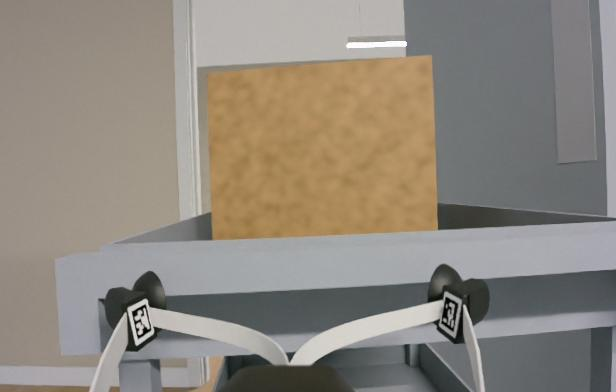

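Call:
move:
  blocking: false
  r1: {"base":{"translate_m":-0.02,"strafe_m":-0.035},"pace":"slow"}

Call:
wait:
  seconds: 1.2

Call:
move:
  blocking: false
  r1: {"base":{"translate_m":0.3},"pace":"slow","contact_limits":{"translate_m":0.5}}

Call:
wait:
  seconds: 4.2
  cameras: ["r1_head_camera","r1_wrist_camera"]

Scene clock: 1346.53 s.
move: r1 moving
r1.base_odometry: x=-3.120 y=-0.814 heading=+0.658
r1.turned_by_wheels: +0.000
r1.turned_by_imu: +0.000
r1.base_tilt: forward=-1.6 right=+1.3
r1.lidar_m: 0.45 2.08 2.42 2.35 2.47 3.55 3.89 3.25 2.46 2.38 0.96 0.53
r1.base_status: translate_m moving; strafe_m moving
r1.joint_positions: lift_m=+0.667 arm_m=+0.000 wrist_yaw_rad=-0.002 wrist_pitch_rad=+0.003 wrist_roll_rad=+0.002 gripper_m=+0.141
r1.joint_status: not commanded
r1.measured_speeds: translate_m=-0.025 strafe_m=-0.043 rotate_rad=+0.001 lift_m=+0.000 arm_m=+0.000 wrist_yaw_rad=+0.000 wrist_pitch_rad=+0.000 wrist_roll_rad=+0.000
r1.motor_effort: lift_m=+13(13) arm_m=+4(4) wheel_0=+6(6) wheel_1=-5(8) wheel_2=+5(5)
r1.servo_current: wrist_yaw_rad=65(72) wrist_pitch_rad=39(52) wrist_roll_rad=46(59) gripper_m=46(46)
r1.hand_pose: x=+0.4591 y=-0.0881 z=+0.8447 quat_wxyz=(+1.000, +0.001, +0.002, -0.001) (m; r1's base frame)
r1.wrist_depth_mm: - - - - - - 798 / - - 559 539 521 - 809 / - - 554 535 521 - 809 / - - 549 535 530 - - / - 415 - - - - - / 239 196 - - 187 197 324 / - 301 788 143 - - -
r2: as last shown
r2.turned_by_imu: +0.000
r2.base_tilt: forward=-0.6 right=+0.1
r2.lidar_m: 0.57 0.68 0.65 0.97 4.40 3.04 1.62 1.33 1.31 1.52 1.41 1.03
r2.motor_effort: lift_m=+20(20) arm_m=-3(4) wheel_0=-4(4) wheel_1=-9(9) wheel_2=+17(17)
r2.servo_current: wrist_yaw_rad=85(98) wrist_pitch_rad=39(46) wrist_roll_rad=59(59) gripper_m=78(78)
r2.contact_limits: arm_m 0; translate_m 0.8
r2.wrist_depth_mm: - 174 217 163 402 - - / - 175 219 165 375 - - / - 171 219 166 - - - / - 176 228 165 402 - - / - 181 228 166 397 - - / 535 177 185 167 178 - - / - 143 213 - - - -
pictures: none

Scene clock: 1347.60 s.
earlier move: r1 done
r1.base_odometry: x=-3.117 y=-0.842 heading=+0.658
r1.turned_by_wheels: +0.000
r1.turned_by_imu: +0.000
r1.base_tilt: forward=-1.6 right=+1.3
r1.lidar_m: 0.49 2.09 2.45 2.38 2.49 3.52 3.87 3.20 2.42 2.34 0.94 0.53
r1.base_status: done
r1.joint_positions: lift_m=+0.667 arm_m=+0.000 wrist_yaw_rad=-0.002 wrist_pitch_rad=+0.003 wrist_roll_rad=+0.002 gripper_m=+0.141
r1.joint_status: not commanded
r1.measured_speeds: all 0
r1.motor_effort: lift_m=+13(13) arm_m=+4(4) wheel_0=+4(7) wheel_1=-2(8) wheel_2=+2(5)
r1.servo_current: wrist_yaw_rad=46(72) wrist_pitch_rad=46(52) wrist_roll_rad=52(65) gripper_m=39(46)
r1.hand_pose: x=+0.4591 y=-0.0881 z=+0.8447 quat_wxyz=(+1.000, +0.001, +0.002, -0.001) (m; r1's base frame)
r1.wrist_depth_mm: - - - - - - 768 / - - 564 544 530 - 788 / - - 569 544 530 - 788 / - - 569 549 535 - - / - - - - - - - / 254 196 176 324 187 198 338 / - 315 891 136 - - 351
r2.base_odometry: x=-2.250 y=+0.017 heading=-2.856
r2.turned_by_wheels: +0.000
r2.turned_by_imu: +0.000
r2.base_tilt: forward=-0.6 right=+0.1
r2.lidar_m: 0.56 0.69 0.67 0.97 4.38 3.08 1.61 1.33 1.30 1.49 1.42 1.05
r2.base_status: not commanded
r2.joint_positions: lift_m=+0.890 arm_m=+0.184 wrist_yaw_rad=+0.016 wrist_pitch_rad=+0.001 wrist_roll_rad=+0.000 gripper_m=-0.029
r2.joint_status: not commanded
r2.measured_speeds: all 0
r2.motor_effort: lift_m=+20(20) arm_m=-4(4) wheel_0=-4(4) wheel_1=-9(9) wheel_2=+17(17)
r2.servo_current: wrist_yaw_rad=85(98) wrist_pitch_rad=33(46) wrist_roll_rad=46(59) gripper_m=78(85)
r2.contact_limits: arm_m 0; translate_m 0.8
r2.hand_pose: x=+0.6446 y=-0.0829 z=+1.0677 quat_wxyz=(+1.000, +0.000, +0.001, +0.008) (m; r2's base frame)
r2.wrist_depth_mm: - 174 219 163 397 - - / - 175 219 165 373 - - / - 171 220 167 - - - / - 176 228 165 399 - - / - 181 228 166 399 - - / 539 176 185 167 178 - - / - 143 213 - - - -
wait: 1.07 of 1.2 s (r1 has come to rest)
pictures: none

Scene clock: 1348.10 s.
move: r1 moving
r1.base_odometry: x=-3.107 y=-0.834 heading=+0.658
r1.turned_by_wheels: +0.000
r1.turned_by_imu: +0.000
r1.base_tilt: forward=-1.6 right=+1.3
r1.lidar_m: 0.46 2.08 2.43 2.38 2.49 3.56 3.90 3.22 2.43 2.35 0.94 0.54
r1.base_status: translate_m moving
r1.joint_positions: lift_m=+0.667 arm_m=+0.000 wrist_yaw_rad=-0.002 wrist_pitch_rad=+0.003 wrist_roll_rad=+0.002 gripper_m=+0.141
r1.joint_status: not commanded
r1.measured_speeds: translate_m=+0.049 strafe_m=+0.000 rotate_rad=+0.000 lift_m=+0.000 arm_m=+0.000 wrist_yaw_rad=+0.000 wrist_pitch_rad=+0.000 wrist_roll_rad=+0.000
r1.motor_effort: lift_m=+13(13) arm_m=+4(4) wheel_0=+2(7) wheel_1=+5(5) wheel_2=-6(6)
r1.servo_current: wrist_yaw_rad=46(65) wrist_pitch_rad=46(46) wrist_roll_rad=33(65) gripper_m=52(52)
r1.contact_limits: translate_m 0.5
r1.hand_pose: x=+0.4591 y=-0.0881 z=+0.8447 quat_wxyz=(+1.000, +0.001, +0.002, -0.001) (m; r1's base frame)
r1.wrist_depth_mm: - - - - - - 768 / - - 559 535 521 - 768 / - - 554 535 521 - 788 / - - 554 535 525 - - / - 427 - - - - - / 242 195 - - 187 196 329 / - 304 809 143 - - -
r2: as last shown
r2.lidar_m: 0.55 0.68 0.69 0.95 4.41 3.05 1.61 1.32 1.33 1.52 1.41 1.08
r2.servo_current: wrist_yaw_rad=91(91) wrist_pitch_rad=39(46) wrist_roll_rad=46(52) gripper_m=72(78)
r2.contact_limits: arm_m 0; translate_m 0.8
r2.wrist_depth_mm: - 174 218 163 397 - - / - 174 218 165 375 - - / - 171 220 167 - - - / - 176 227 165 397 - - / - 182 228 166 402 - - / 539 176 185 167 178 - - / - 144 213 - - - -
pictures: none

Scene clock: 1351.90 s.
earlier move: r1 done
r1.base_odometry: x=-2.880 y=-0.658 heading=+0.658
r1.turned_by_wheels: +0.000
r1.turned_by_imu: +0.000
r1.base_tilt: forward=-1.6 right=+1.3
r1.lidar_m: 0.46 1.75 2.43 2.35 2.50 3.52 4.18 3.25 2.43 0.84 0.86 0.53
r1.base_status: done
r1.joint_positions: lift_m=+0.667 arm_m=+0.000 wrist_yaw_rad=+0.000 wrist_pitch_rad=+0.003 wrist_roll_rad=+0.002 gripper_m=+0.141
r1.joint_status: not commanded
r1.measured_speeds: all 0
r1.motor_effort: lift_m=+13(13) arm_m=+4(4) wheel_0=+3(9) wheel_1=+3(8) wheel_2=-3(14)
r1.servo_current: wrist_yaw_rad=72(78) wrist_pitch_rad=52(52) wrist_roll_rad=46(65) gripper_m=39(52)
r1.contact_limits: translate_m 0.5
r1.hand_pose: x=+0.4592 y=-0.0875 z=+0.8447 quat_wxyz=(+1.000, +0.001, +0.002, +0.000) (m; r1's base frame)
r1.wrist_depth_mm: - - - - - - - / - - 535 521 504 - - / - - 530 521 508 - - / - - 539 525 508 - - / - 459 - - - - - / 260 193 - - 186 196 - / 290 291 297 144 904 - 325
r2.base_odometry: x=-2.250 y=+0.017 heading=-2.856
r2.turned_by_wheels: +0.000
r2.turned_by_imu: +0.001
r2.base_tilt: forward=-0.6 right=+0.1
r2.lidar_m: 0.57 0.76 0.84 3.87 4.38 3.04 1.62 1.34 1.34 1.49 1.43 1.07
r2.base_status: not commanded
r2.joint_positions: lift_m=+0.890 arm_m=+0.184 wrist_yaw_rad=+0.016 wrist_pitch_rad=+0.001 wrist_roll_rad=+0.000 gripper_m=-0.029
r2.joint_status: not commanded
r2.measured_speeds: all 0
r2.motor_effort: lift_m=+20(20) arm_m=-4(4) wheel_0=-4(4) wheel_1=-9(9) wheel_2=+17(17)
r2.servo_current: wrist_yaw_rad=91(104) wrist_pitch_rad=39(46) wrist_roll_rad=39(59) gripper_m=78(85)
r2.contact_limits: arm_m 0; translate_m 0.8
r2.hand_pose: x=+0.6446 y=-0.0829 z=+1.0677 quat_wxyz=(+1.000, +0.000, +0.001, +0.008) (m; r2's base frame)
r2.wrist_depth_mm: - 174 218 164 397 - - / - 175 219 165 375 - - / - 171 220 167 - - - / - 176 228 165 397 - - / 549 182 228 166 402 - - / 549 176 186 167 178 - - / - 144 213 - - - -
wait: 3.80 of 4.2 s (r1 has come to rest)
pictures: r1_head_camera, r1_wrist_camera
Images, in order (width x height): r1_head_camera 420x560, r1_wrist_camera 616x392.

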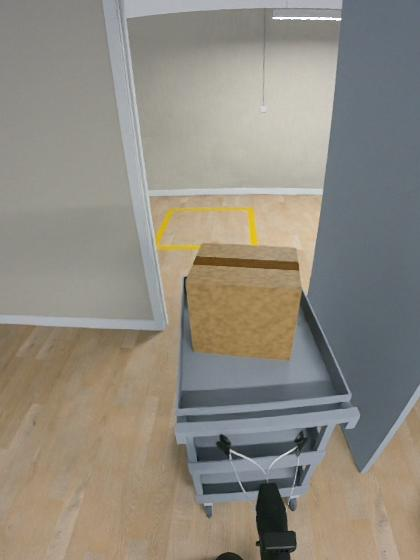

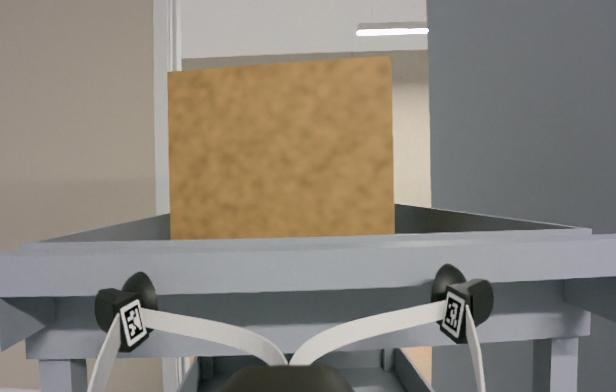

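Call:
move:
  blocking: false
  r1: {"base":{"translate_m":0.45,"strafe_m":-0.01},"pace":"slow","contact_limits":{"translate_m":0.5}}

Call:
wait:
  seconds: 5.8
  cameras: ["r1_head_camera","r1_wrist_camera","r1_head_left_camera"]

Scene clock: 1362.03 s.
move: r1 moving
r1.base_odometry: x=-2.870 y=-0.651 heading=+0.659
r1.turned_by_wheels: +0.000
r1.turned_by_imu: +0.000
r1.base_tilt: forward=-1.6 right=+1.3
r1.lidar_m: 0.43 0.50 2.43 2.37 2.49 3.52 4.20 3.23 2.46 0.83 0.85 0.54
r1.base_status: translate_m moving; strafe_m moving
r1.joint_positions: lift_m=+0.667 arm_m=+0.000 wrist_yaw_rad=+0.000 wrist_pitch_rad=+0.003 wrist_roll_rad=+0.002 gripper_m=+0.141
r1.joint_status: not commanded
r1.measured_speeds: translate_m=+0.049 strafe_m=-0.001 rotate_rad=+0.000 lift_m=+0.000 arm_m=+0.000 wrist_yaw_rad=+0.000 wrist_pitch_rad=+0.000 wrist_roll_rad=+0.000
r1.motor_effort: lift_m=+13(13) arm_m=+4(4) wheel_0=+9(9) wheel_1=+5(6) wheel_2=-9(10)
r1.servo_current: wrist_yaw_rad=39(59) wrist_pitch_rad=39(46) wrist_roll_rad=46(65) gripper_m=39(46)
r1.contact_limits: translate_m 0.5
r1.hand_pose: x=+0.4592 y=-0.0875 z=+0.8447 quat_wxyz=(+1.000, +0.001, +0.002, +0.000) (m; r1's base frame)
r1.wrist_depth_mm: - - - - - - - / - 539 530 512 - - - / - - 530 517 508 - - / - - 530 517 504 - - / - 484 - - - - - / - 190 - - 186 196 - / 285 289 291 144 931 - 324
r2: as last shown
r2.turned_by_imu: +0.000
r2.base_tilt: forward=-0.5 right=+0.1
r2.lidar_m: 0.56 0.77 0.87 3.87 4.40 3.05 1.62 1.33 1.32 1.48 1.43 1.04
r2.servo_current: wrist_yaw_rad=98(98) wrist_pitch_rad=46(46) wrist_roll_rad=52(65) gripper_m=78(85)
r2.contact_limits: arm_m 0; translate_m 0.8
r2.wrist_depth_mm: - 174 218 164 397 - - / - 175 219 165 375 - - / - 171 220 166 - - - / - 176 228 165 399 - - / 580 181 229 166 402 - - / 544 176 185 167 178 - - / - 144 213 - - - -
pictures: none

Scene clock: 1367.30 s.
earlier move: r1 done
r1.base_odometry: x=-2.518 y=-0.391 heading=+0.659
r1.turned_by_wheels: +0.000
r1.turned_by_imu: +0.000
r1.base_tilt: forward=-1.6 right=+1.2
r1.lidar_m: 0.46 0.43 1.86 2.35 2.48 3.49 - 3.25 0.84 0.76 0.65 0.55
r1.base_status: done
r1.joint_positions: lift_m=+0.667 arm_m=+0.000 wrist_yaw_rad=+0.000 wrist_pitch_rad=+0.003 wrist_roll_rad=+0.002 gripper_m=+0.141
r1.joint_status: not commanded
r1.measured_speeds: all 0
r1.motor_effort: lift_m=+13(13) arm_m=+4(4) wheel_0=+3(10) wheel_1=+3(8) wheel_2=-2(10)
r1.servo_current: wrist_yaw_rad=33(72) wrist_pitch_rad=39(52) wrist_roll_rad=39(65) gripper_m=46(52)
r1.contact_limits: translate_m 0.5
r1.hand_pose: x=+0.4592 y=-0.0875 z=+0.8447 quat_wxyz=(+1.000, +0.001, +0.002, +0.000) (m; r1's base frame)
r1.wrist_depth_mm: - - - - - - - / - 535 521 512 - - - / - 544 521 512 - - - / - 539 525 512 - - - / 392 - - - - - - / - 190 - - 186 196 - / 285 296 298 145 1983 1863 -
r2.base_odometry: x=-2.250 y=+0.017 heading=-2.856
r2.turned_by_wheels: +0.000
r2.turned_by_imu: +0.001
r2.base_tilt: forward=-0.6 right=+0.0
r2.lidar_m: 0.56 0.84 0.88 3.83 4.40 3.06 1.64 1.32 1.31 1.51 1.43 1.07
r2.base_status: not commanded
r2.joint_positions: lift_m=+0.890 arm_m=+0.184 wrist_yaw_rad=+0.016 wrist_pitch_rad=+0.001 wrist_roll_rad=+0.000 gripper_m=-0.029
r2.joint_status: not commanded
r2.measured_speeds: all 0
r2.motor_effort: lift_m=+20(20) arm_m=-4(4) wheel_0=-4(4) wheel_1=-9(9) wheel_2=+17(17)
r2.servo_current: wrist_yaw_rad=85(104) wrist_pitch_rad=39(46) wrist_roll_rad=33(65) gripper_m=78(85)
r2.contact_limits: arm_m 0; translate_m 0.8
r2.hand_pose: x=+0.6446 y=-0.0829 z=+1.0677 quat_wxyz=(+1.000, +0.000, +0.001, +0.008) (m; r2's base frame)
r2.wrist_depth_mm: - 174 219 163 397 - - / - 175 219 165 373 - - / - 171 219 166 - - - / - 176 228 165 399 - - / - 181 228 166 402 - - / - 176 185 167 177 - - / 591 144 212 - - - -
wait: 5.27 of 5.8 s (r1 has come to rest)
pictures: r1_head_camera, r1_head_left_camera, r1_wrist_camera
Images, in order (width x height): r1_head_camera 420x560, r1_head_left_camera 420x672, r1_wrist_camera 616x392.

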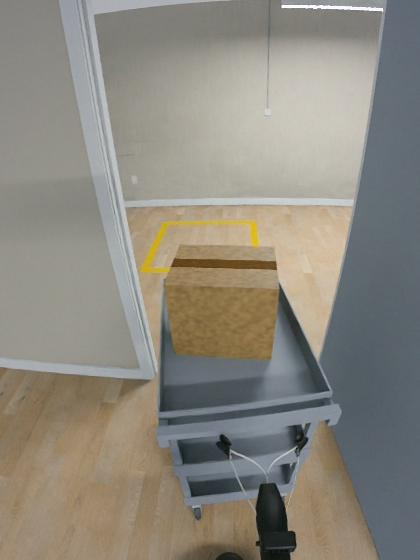

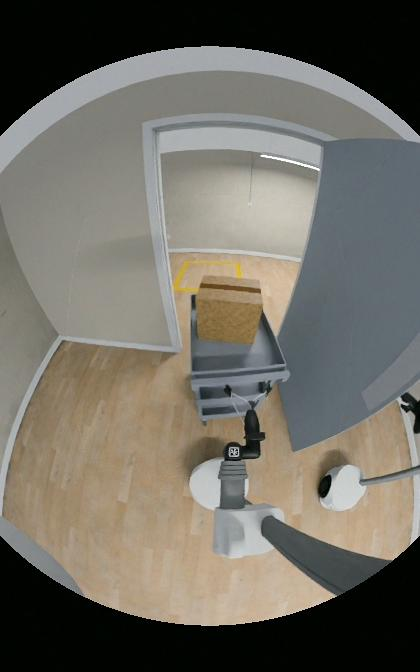

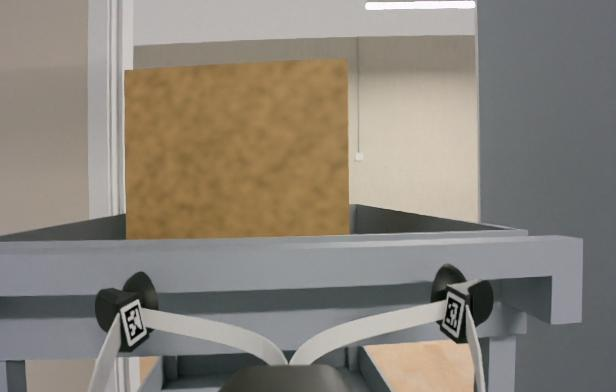

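Call:
move:
  blocking: false
  r1: {"base":{"translate_m":-0.03},"pace":"slow"}

Call:
wait:
  seconds: 1

Call:
move:
  blocking: false
  r1: {"base":{"strafe_m":0.13},"pace":"slow"}

Call:
wait:
  seconds: 2

Call:
move:
  blocking: false
  r1: {"base":{"translate_m":0.18},"pace":"slow","contact_limits":{"translate_m":0.5}}

Call:
wait:
  seconds: 3
  cameras: ["r1_head_camera","r1_wrist_camera"]

Scene clock: 1377.93 s.
move: r1 moving
r1.base_odometry: x=-2.527 y=-0.398 heading=+0.658
r1.turned_by_wheels: +0.000
r1.turned_by_imu: +0.000
r1.base_tilt: forward=-1.6 right=+1.3
r1.lidar_m: 0.46 0.47 1.87 2.34 2.47 3.51 - 3.24 0.85 0.80 0.66 0.55
r1.base_status: translate_m moving
r1.joint_positions: lift_m=+0.667 arm_m=+0.000 wrist_yaw_rad=+0.000 wrist_pitch_rad=+0.003 wrist_roll_rad=+0.002 gripper_m=+0.141
r1.joint_status: not commanded
r1.measured_speeds: translate_m=-0.048 strafe_m=+0.000 rotate_rad=+0.001 lift_m=+0.000 arm_m=+0.000 wrist_yaw_rad=+0.000 wrist_pitch_rad=+0.000 wrist_roll_rad=+0.000
r1.motor_effort: lift_m=+13(13) arm_m=+4(4) wheel_0=-5(8) wheel_1=-6(6) wheel_2=+5(6)
r1.servo_current: wrist_yaw_rad=59(59) wrist_pitch_rad=46(46) wrist_roll_rad=46(65) gripper_m=33(46)
r1.hand_pose: x=+0.4592 y=-0.0875 z=+0.8447 quat_wxyz=(+1.000, +0.001, +0.002, +0.000) (m; r1's base frame)
r1.wrist_depth_mm: - - - - - - - / - 539 535 521 - - - / - 544 535 530 - - - / - 544 539 525 - - - / - - - - - - - / - 196 - - 187 196 - / 296 866 307 143 1921 1708 -
r2: as last shown
r2.turned_by_imu: +0.000
r2.base_tilt: forward=-0.6 right=+0.1
r2.lidar_m: 0.57 0.85 0.87 3.84 4.40 3.08 1.62 1.34 1.32 1.51 1.43 1.07
r2.servo_current: wrist_yaw_rad=85(98) wrist_pitch_rad=46(46) wrist_roll_rad=46(52) gripper_m=78(85)
r2.contact_limits: arm_m 0; translate_m 0.8
r2.wrist_depth_mm: - 174 218 164 399 - - / - 175 220 166 375 - - / - 171 220 166 - - - / - 177 227 165 399 - - / - 182 229 166 402 - - / - 176 185 167 178 - - / 585 144 213 - - - -
pictures: none

Scene clock: 1378.80 s.
earlier move: r1 done
r1.base_odometry: x=-2.541 y=-0.409 heading=+0.658
r1.turned_by_wheels: +0.000
r1.turned_by_imu: +0.000
r1.base_tilt: forward=-1.6 right=+1.3
r1.lidar_m: 0.48 0.48 1.88 2.34 2.51 3.52 - 3.26 0.84 0.77 0.64 0.54
r1.base_status: done
r1.joint_positions: lift_m=+0.667 arm_m=+0.000 wrist_yaw_rad=+0.000 wrist_pitch_rad=+0.003 wrist_roll_rad=+0.002 gripper_m=+0.141
r1.joint_status: not commanded
r1.measured_speeds: all 0
r1.motor_effort: lift_m=+13(13) arm_m=+4(4) wheel_0=-3(8) wheel_1=-3(6) wheel_2=+2(7)
r1.servo_current: wrist_yaw_rad=46(65) wrist_pitch_rad=46(52) wrist_roll_rad=59(65) gripper_m=46(52)
r1.hand_pose: x=+0.4592 y=-0.0875 z=+0.8447 quat_wxyz=(+1.000, +0.001, +0.002, +0.000) (m; r1's base frame)
r1.wrist_depth_mm: - - - - - - - / - 1098 559 544 - - - / - 564 559 544 - - - / - 569 549 544 - - - / - - - - - - - / - 194 179 336 187 194 - / 315 324 - 143 - 1756 -
r2.base_odometry: x=-2.250 y=+0.017 heading=-2.856
r2.turned_by_wheels: +0.000
r2.turned_by_imu: +0.000
r2.base_tilt: forward=-0.6 right=+0.1
r2.lidar_m: 0.57 0.84 0.87 3.85 4.41 3.02 1.62 1.33 1.32 1.47 1.42 1.06
r2.base_status: not commanded
r2.joint_positions: lift_m=+0.890 arm_m=+0.184 wrist_yaw_rad=+0.016 wrist_pitch_rad=+0.001 wrist_roll_rad=+0.000 gripper_m=-0.029
r2.joint_status: not commanded
r2.measured_speeds: all 0
r2.motor_effort: lift_m=+20(20) arm_m=-4(4) wheel_0=-4(4) wheel_1=-9(9) wheel_2=+17(17)
r2.servo_current: wrist_yaw_rad=85(98) wrist_pitch_rad=33(46) wrist_roll_rad=46(59) gripper_m=85(85)
r2.contact_limits: arm_m 0; translate_m 0.8
r2.hand_pose: x=+0.6446 y=-0.0829 z=+1.0677 quat_wxyz=(+1.000, +0.000, +0.001, +0.008) (m; r2's base frame)
r2.wrist_depth_mm: - 174 217 164 399 - - / - 175 218 165 375 - - / - 171 219 167 - - - / - 176 228 165 399 - - / - 181 229 167 402 - - / - 176 186 167 178 - - / 603 143 213 - - - -
wait: 0.87 of 1 s (r1 has come to rest)
pictures: none

Scene clock: 1379.30 s.
move: r1 moving
r1.base_odometry: x=-2.550 y=-0.397 heading=+0.658
r1.turned_by_wheels: +0.000
r1.turned_by_imu: +0.000
r1.base_tilt: forward=-1.6 right=+1.3
r1.lidar_m: 0.48 0.49 1.92 2.33 2.45 3.50 - 3.26 0.87 0.81 0.67 0.54
r1.base_status: strafe_m moving
r1.joint_positions: lift_m=+0.667 arm_m=+0.000 wrist_yaw_rad=+0.000 wrist_pitch_rad=+0.003 wrist_roll_rad=+0.002 gripper_m=+0.141
r1.joint_status: not commanded
r1.measured_speeds: translate_m=+0.000 strafe_m=+0.057 rotate_rad=+0.001 lift_m=+0.000 arm_m=+0.000 wrist_yaw_rad=+0.000 wrist_pitch_rad=+0.000 wrist_roll_rad=+0.000
r1.motor_effort: lift_m=+13(13) arm_m=+4(4) wheel_0=-7(8) wheel_1=+4(7) wheel_2=-1(2)
r1.servo_current: wrist_yaw_rad=46(59) wrist_pitch_rad=39(46) wrist_roll_rad=26(59) gripper_m=46(46)
r1.hand_pose: x=+0.4592 y=-0.0875 z=+0.8447 quat_wxyz=(+1.000, +0.001, +0.002, +0.000) (m; r1's base frame)
r1.wrist_depth_mm: - - - - - - - / - 1060 559 539 - - - / - 559 554 544 - - - / - 564 559 535 - - - / - - - - - - - / 307 195 179 334 188 196 - / 315 320 - 143 1983 1708 -
r2: as last shown
r2.lidar_m: 0.57 0.83 0.89 3.84 4.42 3.06 1.60 1.32 1.32 1.51 1.43 1.04
r2.servo_current: wrist_yaw_rad=78(104) wrist_pitch_rad=46(46) wrist_roll_rad=46(52) gripper_m=78(85)
r2.contact_limits: arm_m 0; translate_m 0.8
r2.wrist_depth_mm: - 174 218 163 394 - - / - 175 219 165 375 - - / - 171 219 167 - - - / - 177 227 165 399 - - / - 181 228 167 402 - - / - 176 186 167 178 - - / 615 144 213 - - - -
pictures: none

Scene clock: 1381.23 s.
earlier move: r1 done
r1.base_odometry: x=-2.621 y=-0.306 heading=+0.658
r1.turned_by_wheels: +0.000
r1.turned_by_imu: +0.001
r1.base_tilt: forward=-1.6 right=+1.2
r1.lidar_m: 0.49 1.34 1.93 2.23 2.36 3.31 - 3.43 1.01 0.92 0.75 0.55
r1.base_status: done
r1.joint_positions: lift_m=+0.667 arm_m=+0.000 wrist_yaw_rad=+0.000 wrist_pitch_rad=+0.003 wrist_roll_rad=+0.002 gripper_m=+0.141
r1.joint_status: not commanded
r1.measured_speeds: all 0
r1.motor_effort: lift_m=+13(13) arm_m=+4(4) wheel_0=-3(8) wheel_1=+2(8) wheel_2=+0(2)
r1.servo_current: wrist_yaw_rad=46(65) wrist_pitch_rad=39(52) wrist_roll_rad=52(65) gripper_m=39(46)
r1.hand_pose: x=+0.4592 y=-0.0875 z=+0.8447 quat_wxyz=(+1.000, +0.001, +0.002, +0.000) (m; r1's base frame)
r1.wrist_depth_mm: - 1118 - - - - - / - 1118 - 554 544 - - / - 1118 569 554 539 - - / - 1098 564 559 539 - - / - - - - - - - / - 195 176 320 187 196 347 / - 314 778 143 - 1921 -
r2.base_odometry: x=-2.250 y=+0.017 heading=-2.856
r2.turned_by_wheels: +0.000
r2.turned_by_imu: +0.000
r2.base_tilt: forward=-0.6 right=+0.1
r2.lidar_m: 0.55 0.97 0.96 3.83 4.42 3.05 1.63 1.32 1.32 1.49 1.43 1.06
r2.base_status: not commanded
r2.joint_positions: lift_m=+0.890 arm_m=+0.184 wrist_yaw_rad=+0.016 wrist_pitch_rad=+0.001 wrist_roll_rad=+0.000 gripper_m=-0.029
r2.joint_status: not commanded
r2.measured_speeds: all 0
r2.motor_effort: lift_m=+20(20) arm_m=-4(4) wheel_0=-3(4) wheel_1=-9(9) wheel_2=+17(17)
r2.servo_current: wrist_yaw_rad=85(104) wrist_pitch_rad=46(46) wrist_roll_rad=52(59) gripper_m=85(85)
r2.contact_limits: arm_m 0; translate_m 0.8
r2.hand_pose: x=+0.6446 y=-0.0829 z=+1.0677 quat_wxyz=(+1.000, +0.000, +0.001, +0.008) (m; r2's base frame)
r2.wrist_depth_mm: - 174 217 163 399 - - / - 175 219 165 375 - - / - 170 220 166 - - - / - 176 228 165 399 - - / - 182 228 166 397 - - / 759 176 185 167 179 - - / - 144 213 - - - -
wait: 1.93 of 2 s (r1 has come to rest)
pictures: none

Scene clock: 1381.73 s.
move: r1 moving
r1.base_odometry: x=-2.611 y=-0.299 heading=+0.659
r1.turned_by_wheels: +0.000
r1.turned_by_imu: +0.000
r1.base_tilt: forward=-1.6 right=+1.3
r1.lidar_m: 0.47 1.32 1.89 2.22 2.36 3.28 - 3.41 1.00 0.91 0.76 0.56
r1.base_status: translate_m moving
r1.joint_positions: lift_m=+0.667 arm_m=+0.000 wrist_yaw_rad=+0.000 wrist_pitch_rad=+0.003 wrist_roll_rad=+0.002 gripper_m=+0.141
r1.joint_status: not commanded
r1.measured_speeds: translate_m=+0.049 strafe_m=+0.000 rotate_rad=+0.000 lift_m=+0.000 arm_m=+0.000 wrist_yaw_rad=+0.000 wrist_pitch_rad=+0.000 wrist_roll_rad=+0.000
r1.motor_effort: lift_m=+12(13) arm_m=+4(4) wheel_0=+7(7) wheel_1=+2(6) wheel_2=-7(7)
r1.servo_current: wrist_yaw_rad=52(52) wrist_pitch_rad=46(52) wrist_roll_rad=39(59) gripper_m=39(46)
r1.contact_limits: translate_m 0.5
r1.hand_pose: x=+0.4592 y=-0.0875 z=+0.8447 quat_wxyz=(+1.000, +0.001, +0.002, +0.000) (m; r1's base frame)
r1.wrist_depth_mm: - 1078 - - - - - / - 1118 - 544 530 - - / - 1098 559 544 530 - - / - 1118 554 549 535 - - / - - - - 530 - - / - 195 - - 187 198 - / - 300 327 143 917 1921 -
r2: as last shown
r2.lidar_m: 0.58 0.98 1.00 3.81 4.41 3.03 1.63 1.32 1.33 1.48 1.42 1.05
r2.motor_effort: lift_m=+20(20) arm_m=-3(4) wheel_0=-4(4) wheel_1=-9(9) wheel_2=+17(17)
r2.servo_current: wrist_yaw_rad=85(98) wrist_pitch_rad=46(46) wrist_roll_rad=46(52) gripper_m=78(85)
r2.contact_limits: arm_m 0; translate_m 0.8
r2.wrist_depth_mm: - 174 218 163 399 - - / - 175 220 165 375 - - / - 170 220 166 - - - / - 176 228 165 399 - - / - 182 228 166 399 - - / 741 176 186 167 178 - - / - 144 213 - - - -
pictures: none

Scene clock: 1384.33 s.
earlier move: r1 done
r1.base_odometry: x=-2.479 y=-0.196 heading=+0.659
r1.turned_by_wheels: +0.000
r1.turned_by_imu: +0.000
r1.base_tilt: forward=-1.5 right=+1.3
r1.lidar_m: 0.46 1.15 1.68 2.21 2.33 3.29 - 3.43 0.99 0.72 0.74 0.54
r1.base_status: done
r1.joint_positions: lift_m=+0.667 arm_m=+0.000 wrist_yaw_rad=+0.000 wrist_pitch_rad=+0.003 wrist_roll_rad=+0.002 gripper_m=+0.141
r1.joint_status: not commanded
r1.measured_speeds: all 0
r1.motor_effort: lift_m=+13(13) arm_m=+4(4) wheel_0=+3(8) wheel_1=+4(8) wheel_2=-3(12)
r1.servo_current: wrist_yaw_rad=59(65) wrist_pitch_rad=33(52) wrist_roll_rad=52(72) gripper_m=39(46)
r1.contact_limits: translate_m 0.5
r1.hand_pose: x=+0.4592 y=-0.0875 z=+0.8447 quat_wxyz=(+1.000, +0.001, +0.002, +0.000) (m; r1's base frame)
r1.wrist_depth_mm: - 946 - - - - - / - 931 544 530 512 - - / - 931 549 530 521 - - / - 931 549 530 521 - - / - - - - - - - / 229 192 - - 187 196 - / - 293 768 144 809 1983 -
r2.base_odometry: x=-2.250 y=+0.017 heading=-2.856
r2.turned_by_wheels: +0.000
r2.turned_by_imu: +0.000
r2.base_tilt: forward=-0.6 right=+0.1
r2.lidar_m: 0.58 1.01 3.40 3.83 4.41 3.07 1.63 1.33 1.32 1.51 1.43 1.05
r2.base_status: not commanded
r2.joint_positions: lift_m=+0.890 arm_m=+0.184 wrist_yaw_rad=+0.016 wrist_pitch_rad=+0.001 wrist_roll_rad=+0.000 gripper_m=-0.029
r2.joint_status: not commanded
r2.measured_speeds: all 0
r2.motor_effort: lift_m=+20(20) arm_m=-3(4) wheel_0=-4(4) wheel_1=-9(9) wheel_2=+17(17)
r2.servo_current: wrist_yaw_rad=91(111) wrist_pitch_rad=39(46) wrist_roll_rad=39(65) gripper_m=78(91)
r2.contact_limits: arm_m 0; translate_m 0.8
r2.hand_pose: x=+0.6446 y=-0.0829 z=+1.0677 quat_wxyz=(+1.000, +0.000, +0.001, +0.008) (m; r2's base frame)
r2.wrist_depth_mm: - 174 218 163 397 - - / - 175 218 165 373 - - / - 171 220 166 - - - / - 176 228 165 399 - - / - 181 228 166 399 - - / 707 176 185 167 178 - - / - 144 213 - - - -
wait: 2.60 of 3 s (r1 has come to rest)
pictures: r1_head_camera, r1_wrist_camera
Images, in order (width x height): r1_head_camera 420x560, r1_wrist_camera 616x392.

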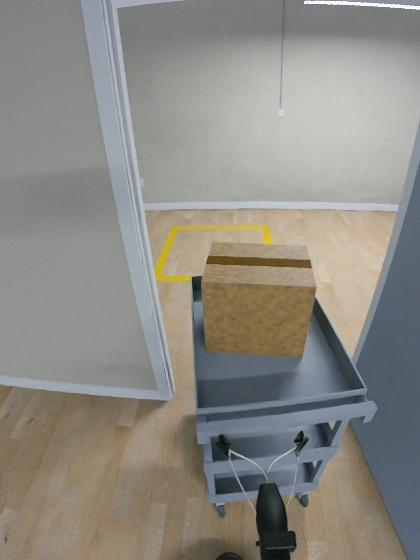

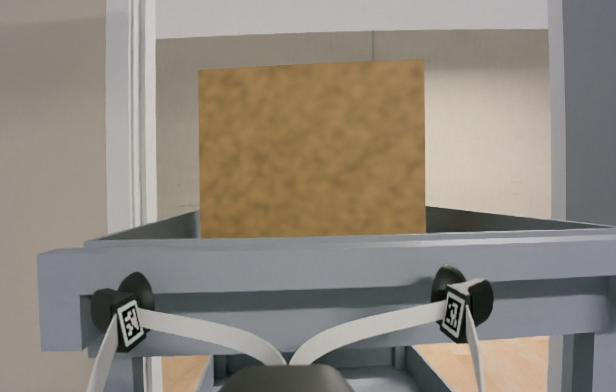

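Call:
move:
  blocking: false
  cameras: ["r1_head_camera","r1_wrist_camera"]

Scene clock: 1412.90 s.
r1.base_odometry: x=-2.479 y=-0.196 heading=+0.659
r1.turned_by_wheels: +0.000
r1.turned_by_imu: +0.000
r1.base_tilt: forward=-1.6 right=+1.3
r1.lidar_m: 0.45 1.15 1.66 2.20 2.32 3.28 - 3.44 1.01 0.72 0.76 0.53
r1.base_status: done
r1.joint_positions: lift_m=+0.667 arm_m=+0.000 wrist_yaw_rad=+0.000 wrist_pitch_rad=+0.003 wrist_roll_rad=+0.002 gripper_m=+0.141
r1.joint_status: not commanded
r1.measured_speeds: all 0
r1.motor_effort: lift_m=+13(13) arm_m=+4(4) wheel_0=+3(8) wheel_1=+4(8) wheel_2=-3(12)
r1.servo_current: wrist_yaw_rad=46(65) wrist_pitch_rad=46(52) wrist_roll_rad=46(72) gripper_m=46(46)
r1.contact_limits: translate_m 0.5
r1.hand_pose: x=+0.4592 y=-0.0875 z=+0.8447 quat_wxyz=(+1.000, +0.001, +0.002, +0.000) (m; r1's base frame)
r1.wrist_depth_mm: - 931 - - - - - / - 917 549 535 517 - - / - 946 549 530 517 - - / - 931 549 535 512 - - / - - - - - - - / 230 193 - - 186 196 - / - 294 759 144 798 1863 -
r2.base_odometry: x=-2.250 y=+0.017 heading=-2.856
r2.turned_by_wheels: +0.000
r2.turned_by_imu: +0.000
r2.base_tilt: forward=-0.6 right=+0.0
r2.lidar_m: 0.56 1.02 3.40 3.83 4.39 3.03 1.62 1.34 1.32 1.53 1.43 1.06
r2.base_status: not commanded
r2.joint_positions: lift_m=+0.890 arm_m=+0.184 wrist_yaw_rad=+0.016 wrist_pitch_rad=+0.001 wrist_roll_rad=+0.000 gripper_m=-0.029
r2.joint_status: not commanded
r2.measured_speeds: all 0
r2.motor_effort: lift_m=+20(20) arm_m=-3(4) wheel_0=-3(4) wheel_1=-9(9) wheel_2=+17(17)
r2.servo_current: wrist_yaw_rad=85(111) wrist_pitch_rad=39(46) wrist_roll_rad=52(65) gripper_m=78(91)
r2.contact_limits: arm_m 0; translate_m 0.8
r2.hand_pose: x=+0.6446 y=-0.0829 z=+1.0677 quat_wxyz=(+1.000, +0.000, +0.001, +0.008) (m; r2's base frame)
r2.wrist_depth_mm: - 174 219 163 397 - - / - 175 218 165 377 - - / - 170 220 166 - - - / - 176 227 165 402 - - / - 181 228 166 402 - - / 715 176 186 167 178 - - / - 144 213 - - - -
pictures: r1_head_camera, r1_wrist_camera
Images, in order (width x height): r1_head_camera 420x560, r1_wrist_camera 616x392.

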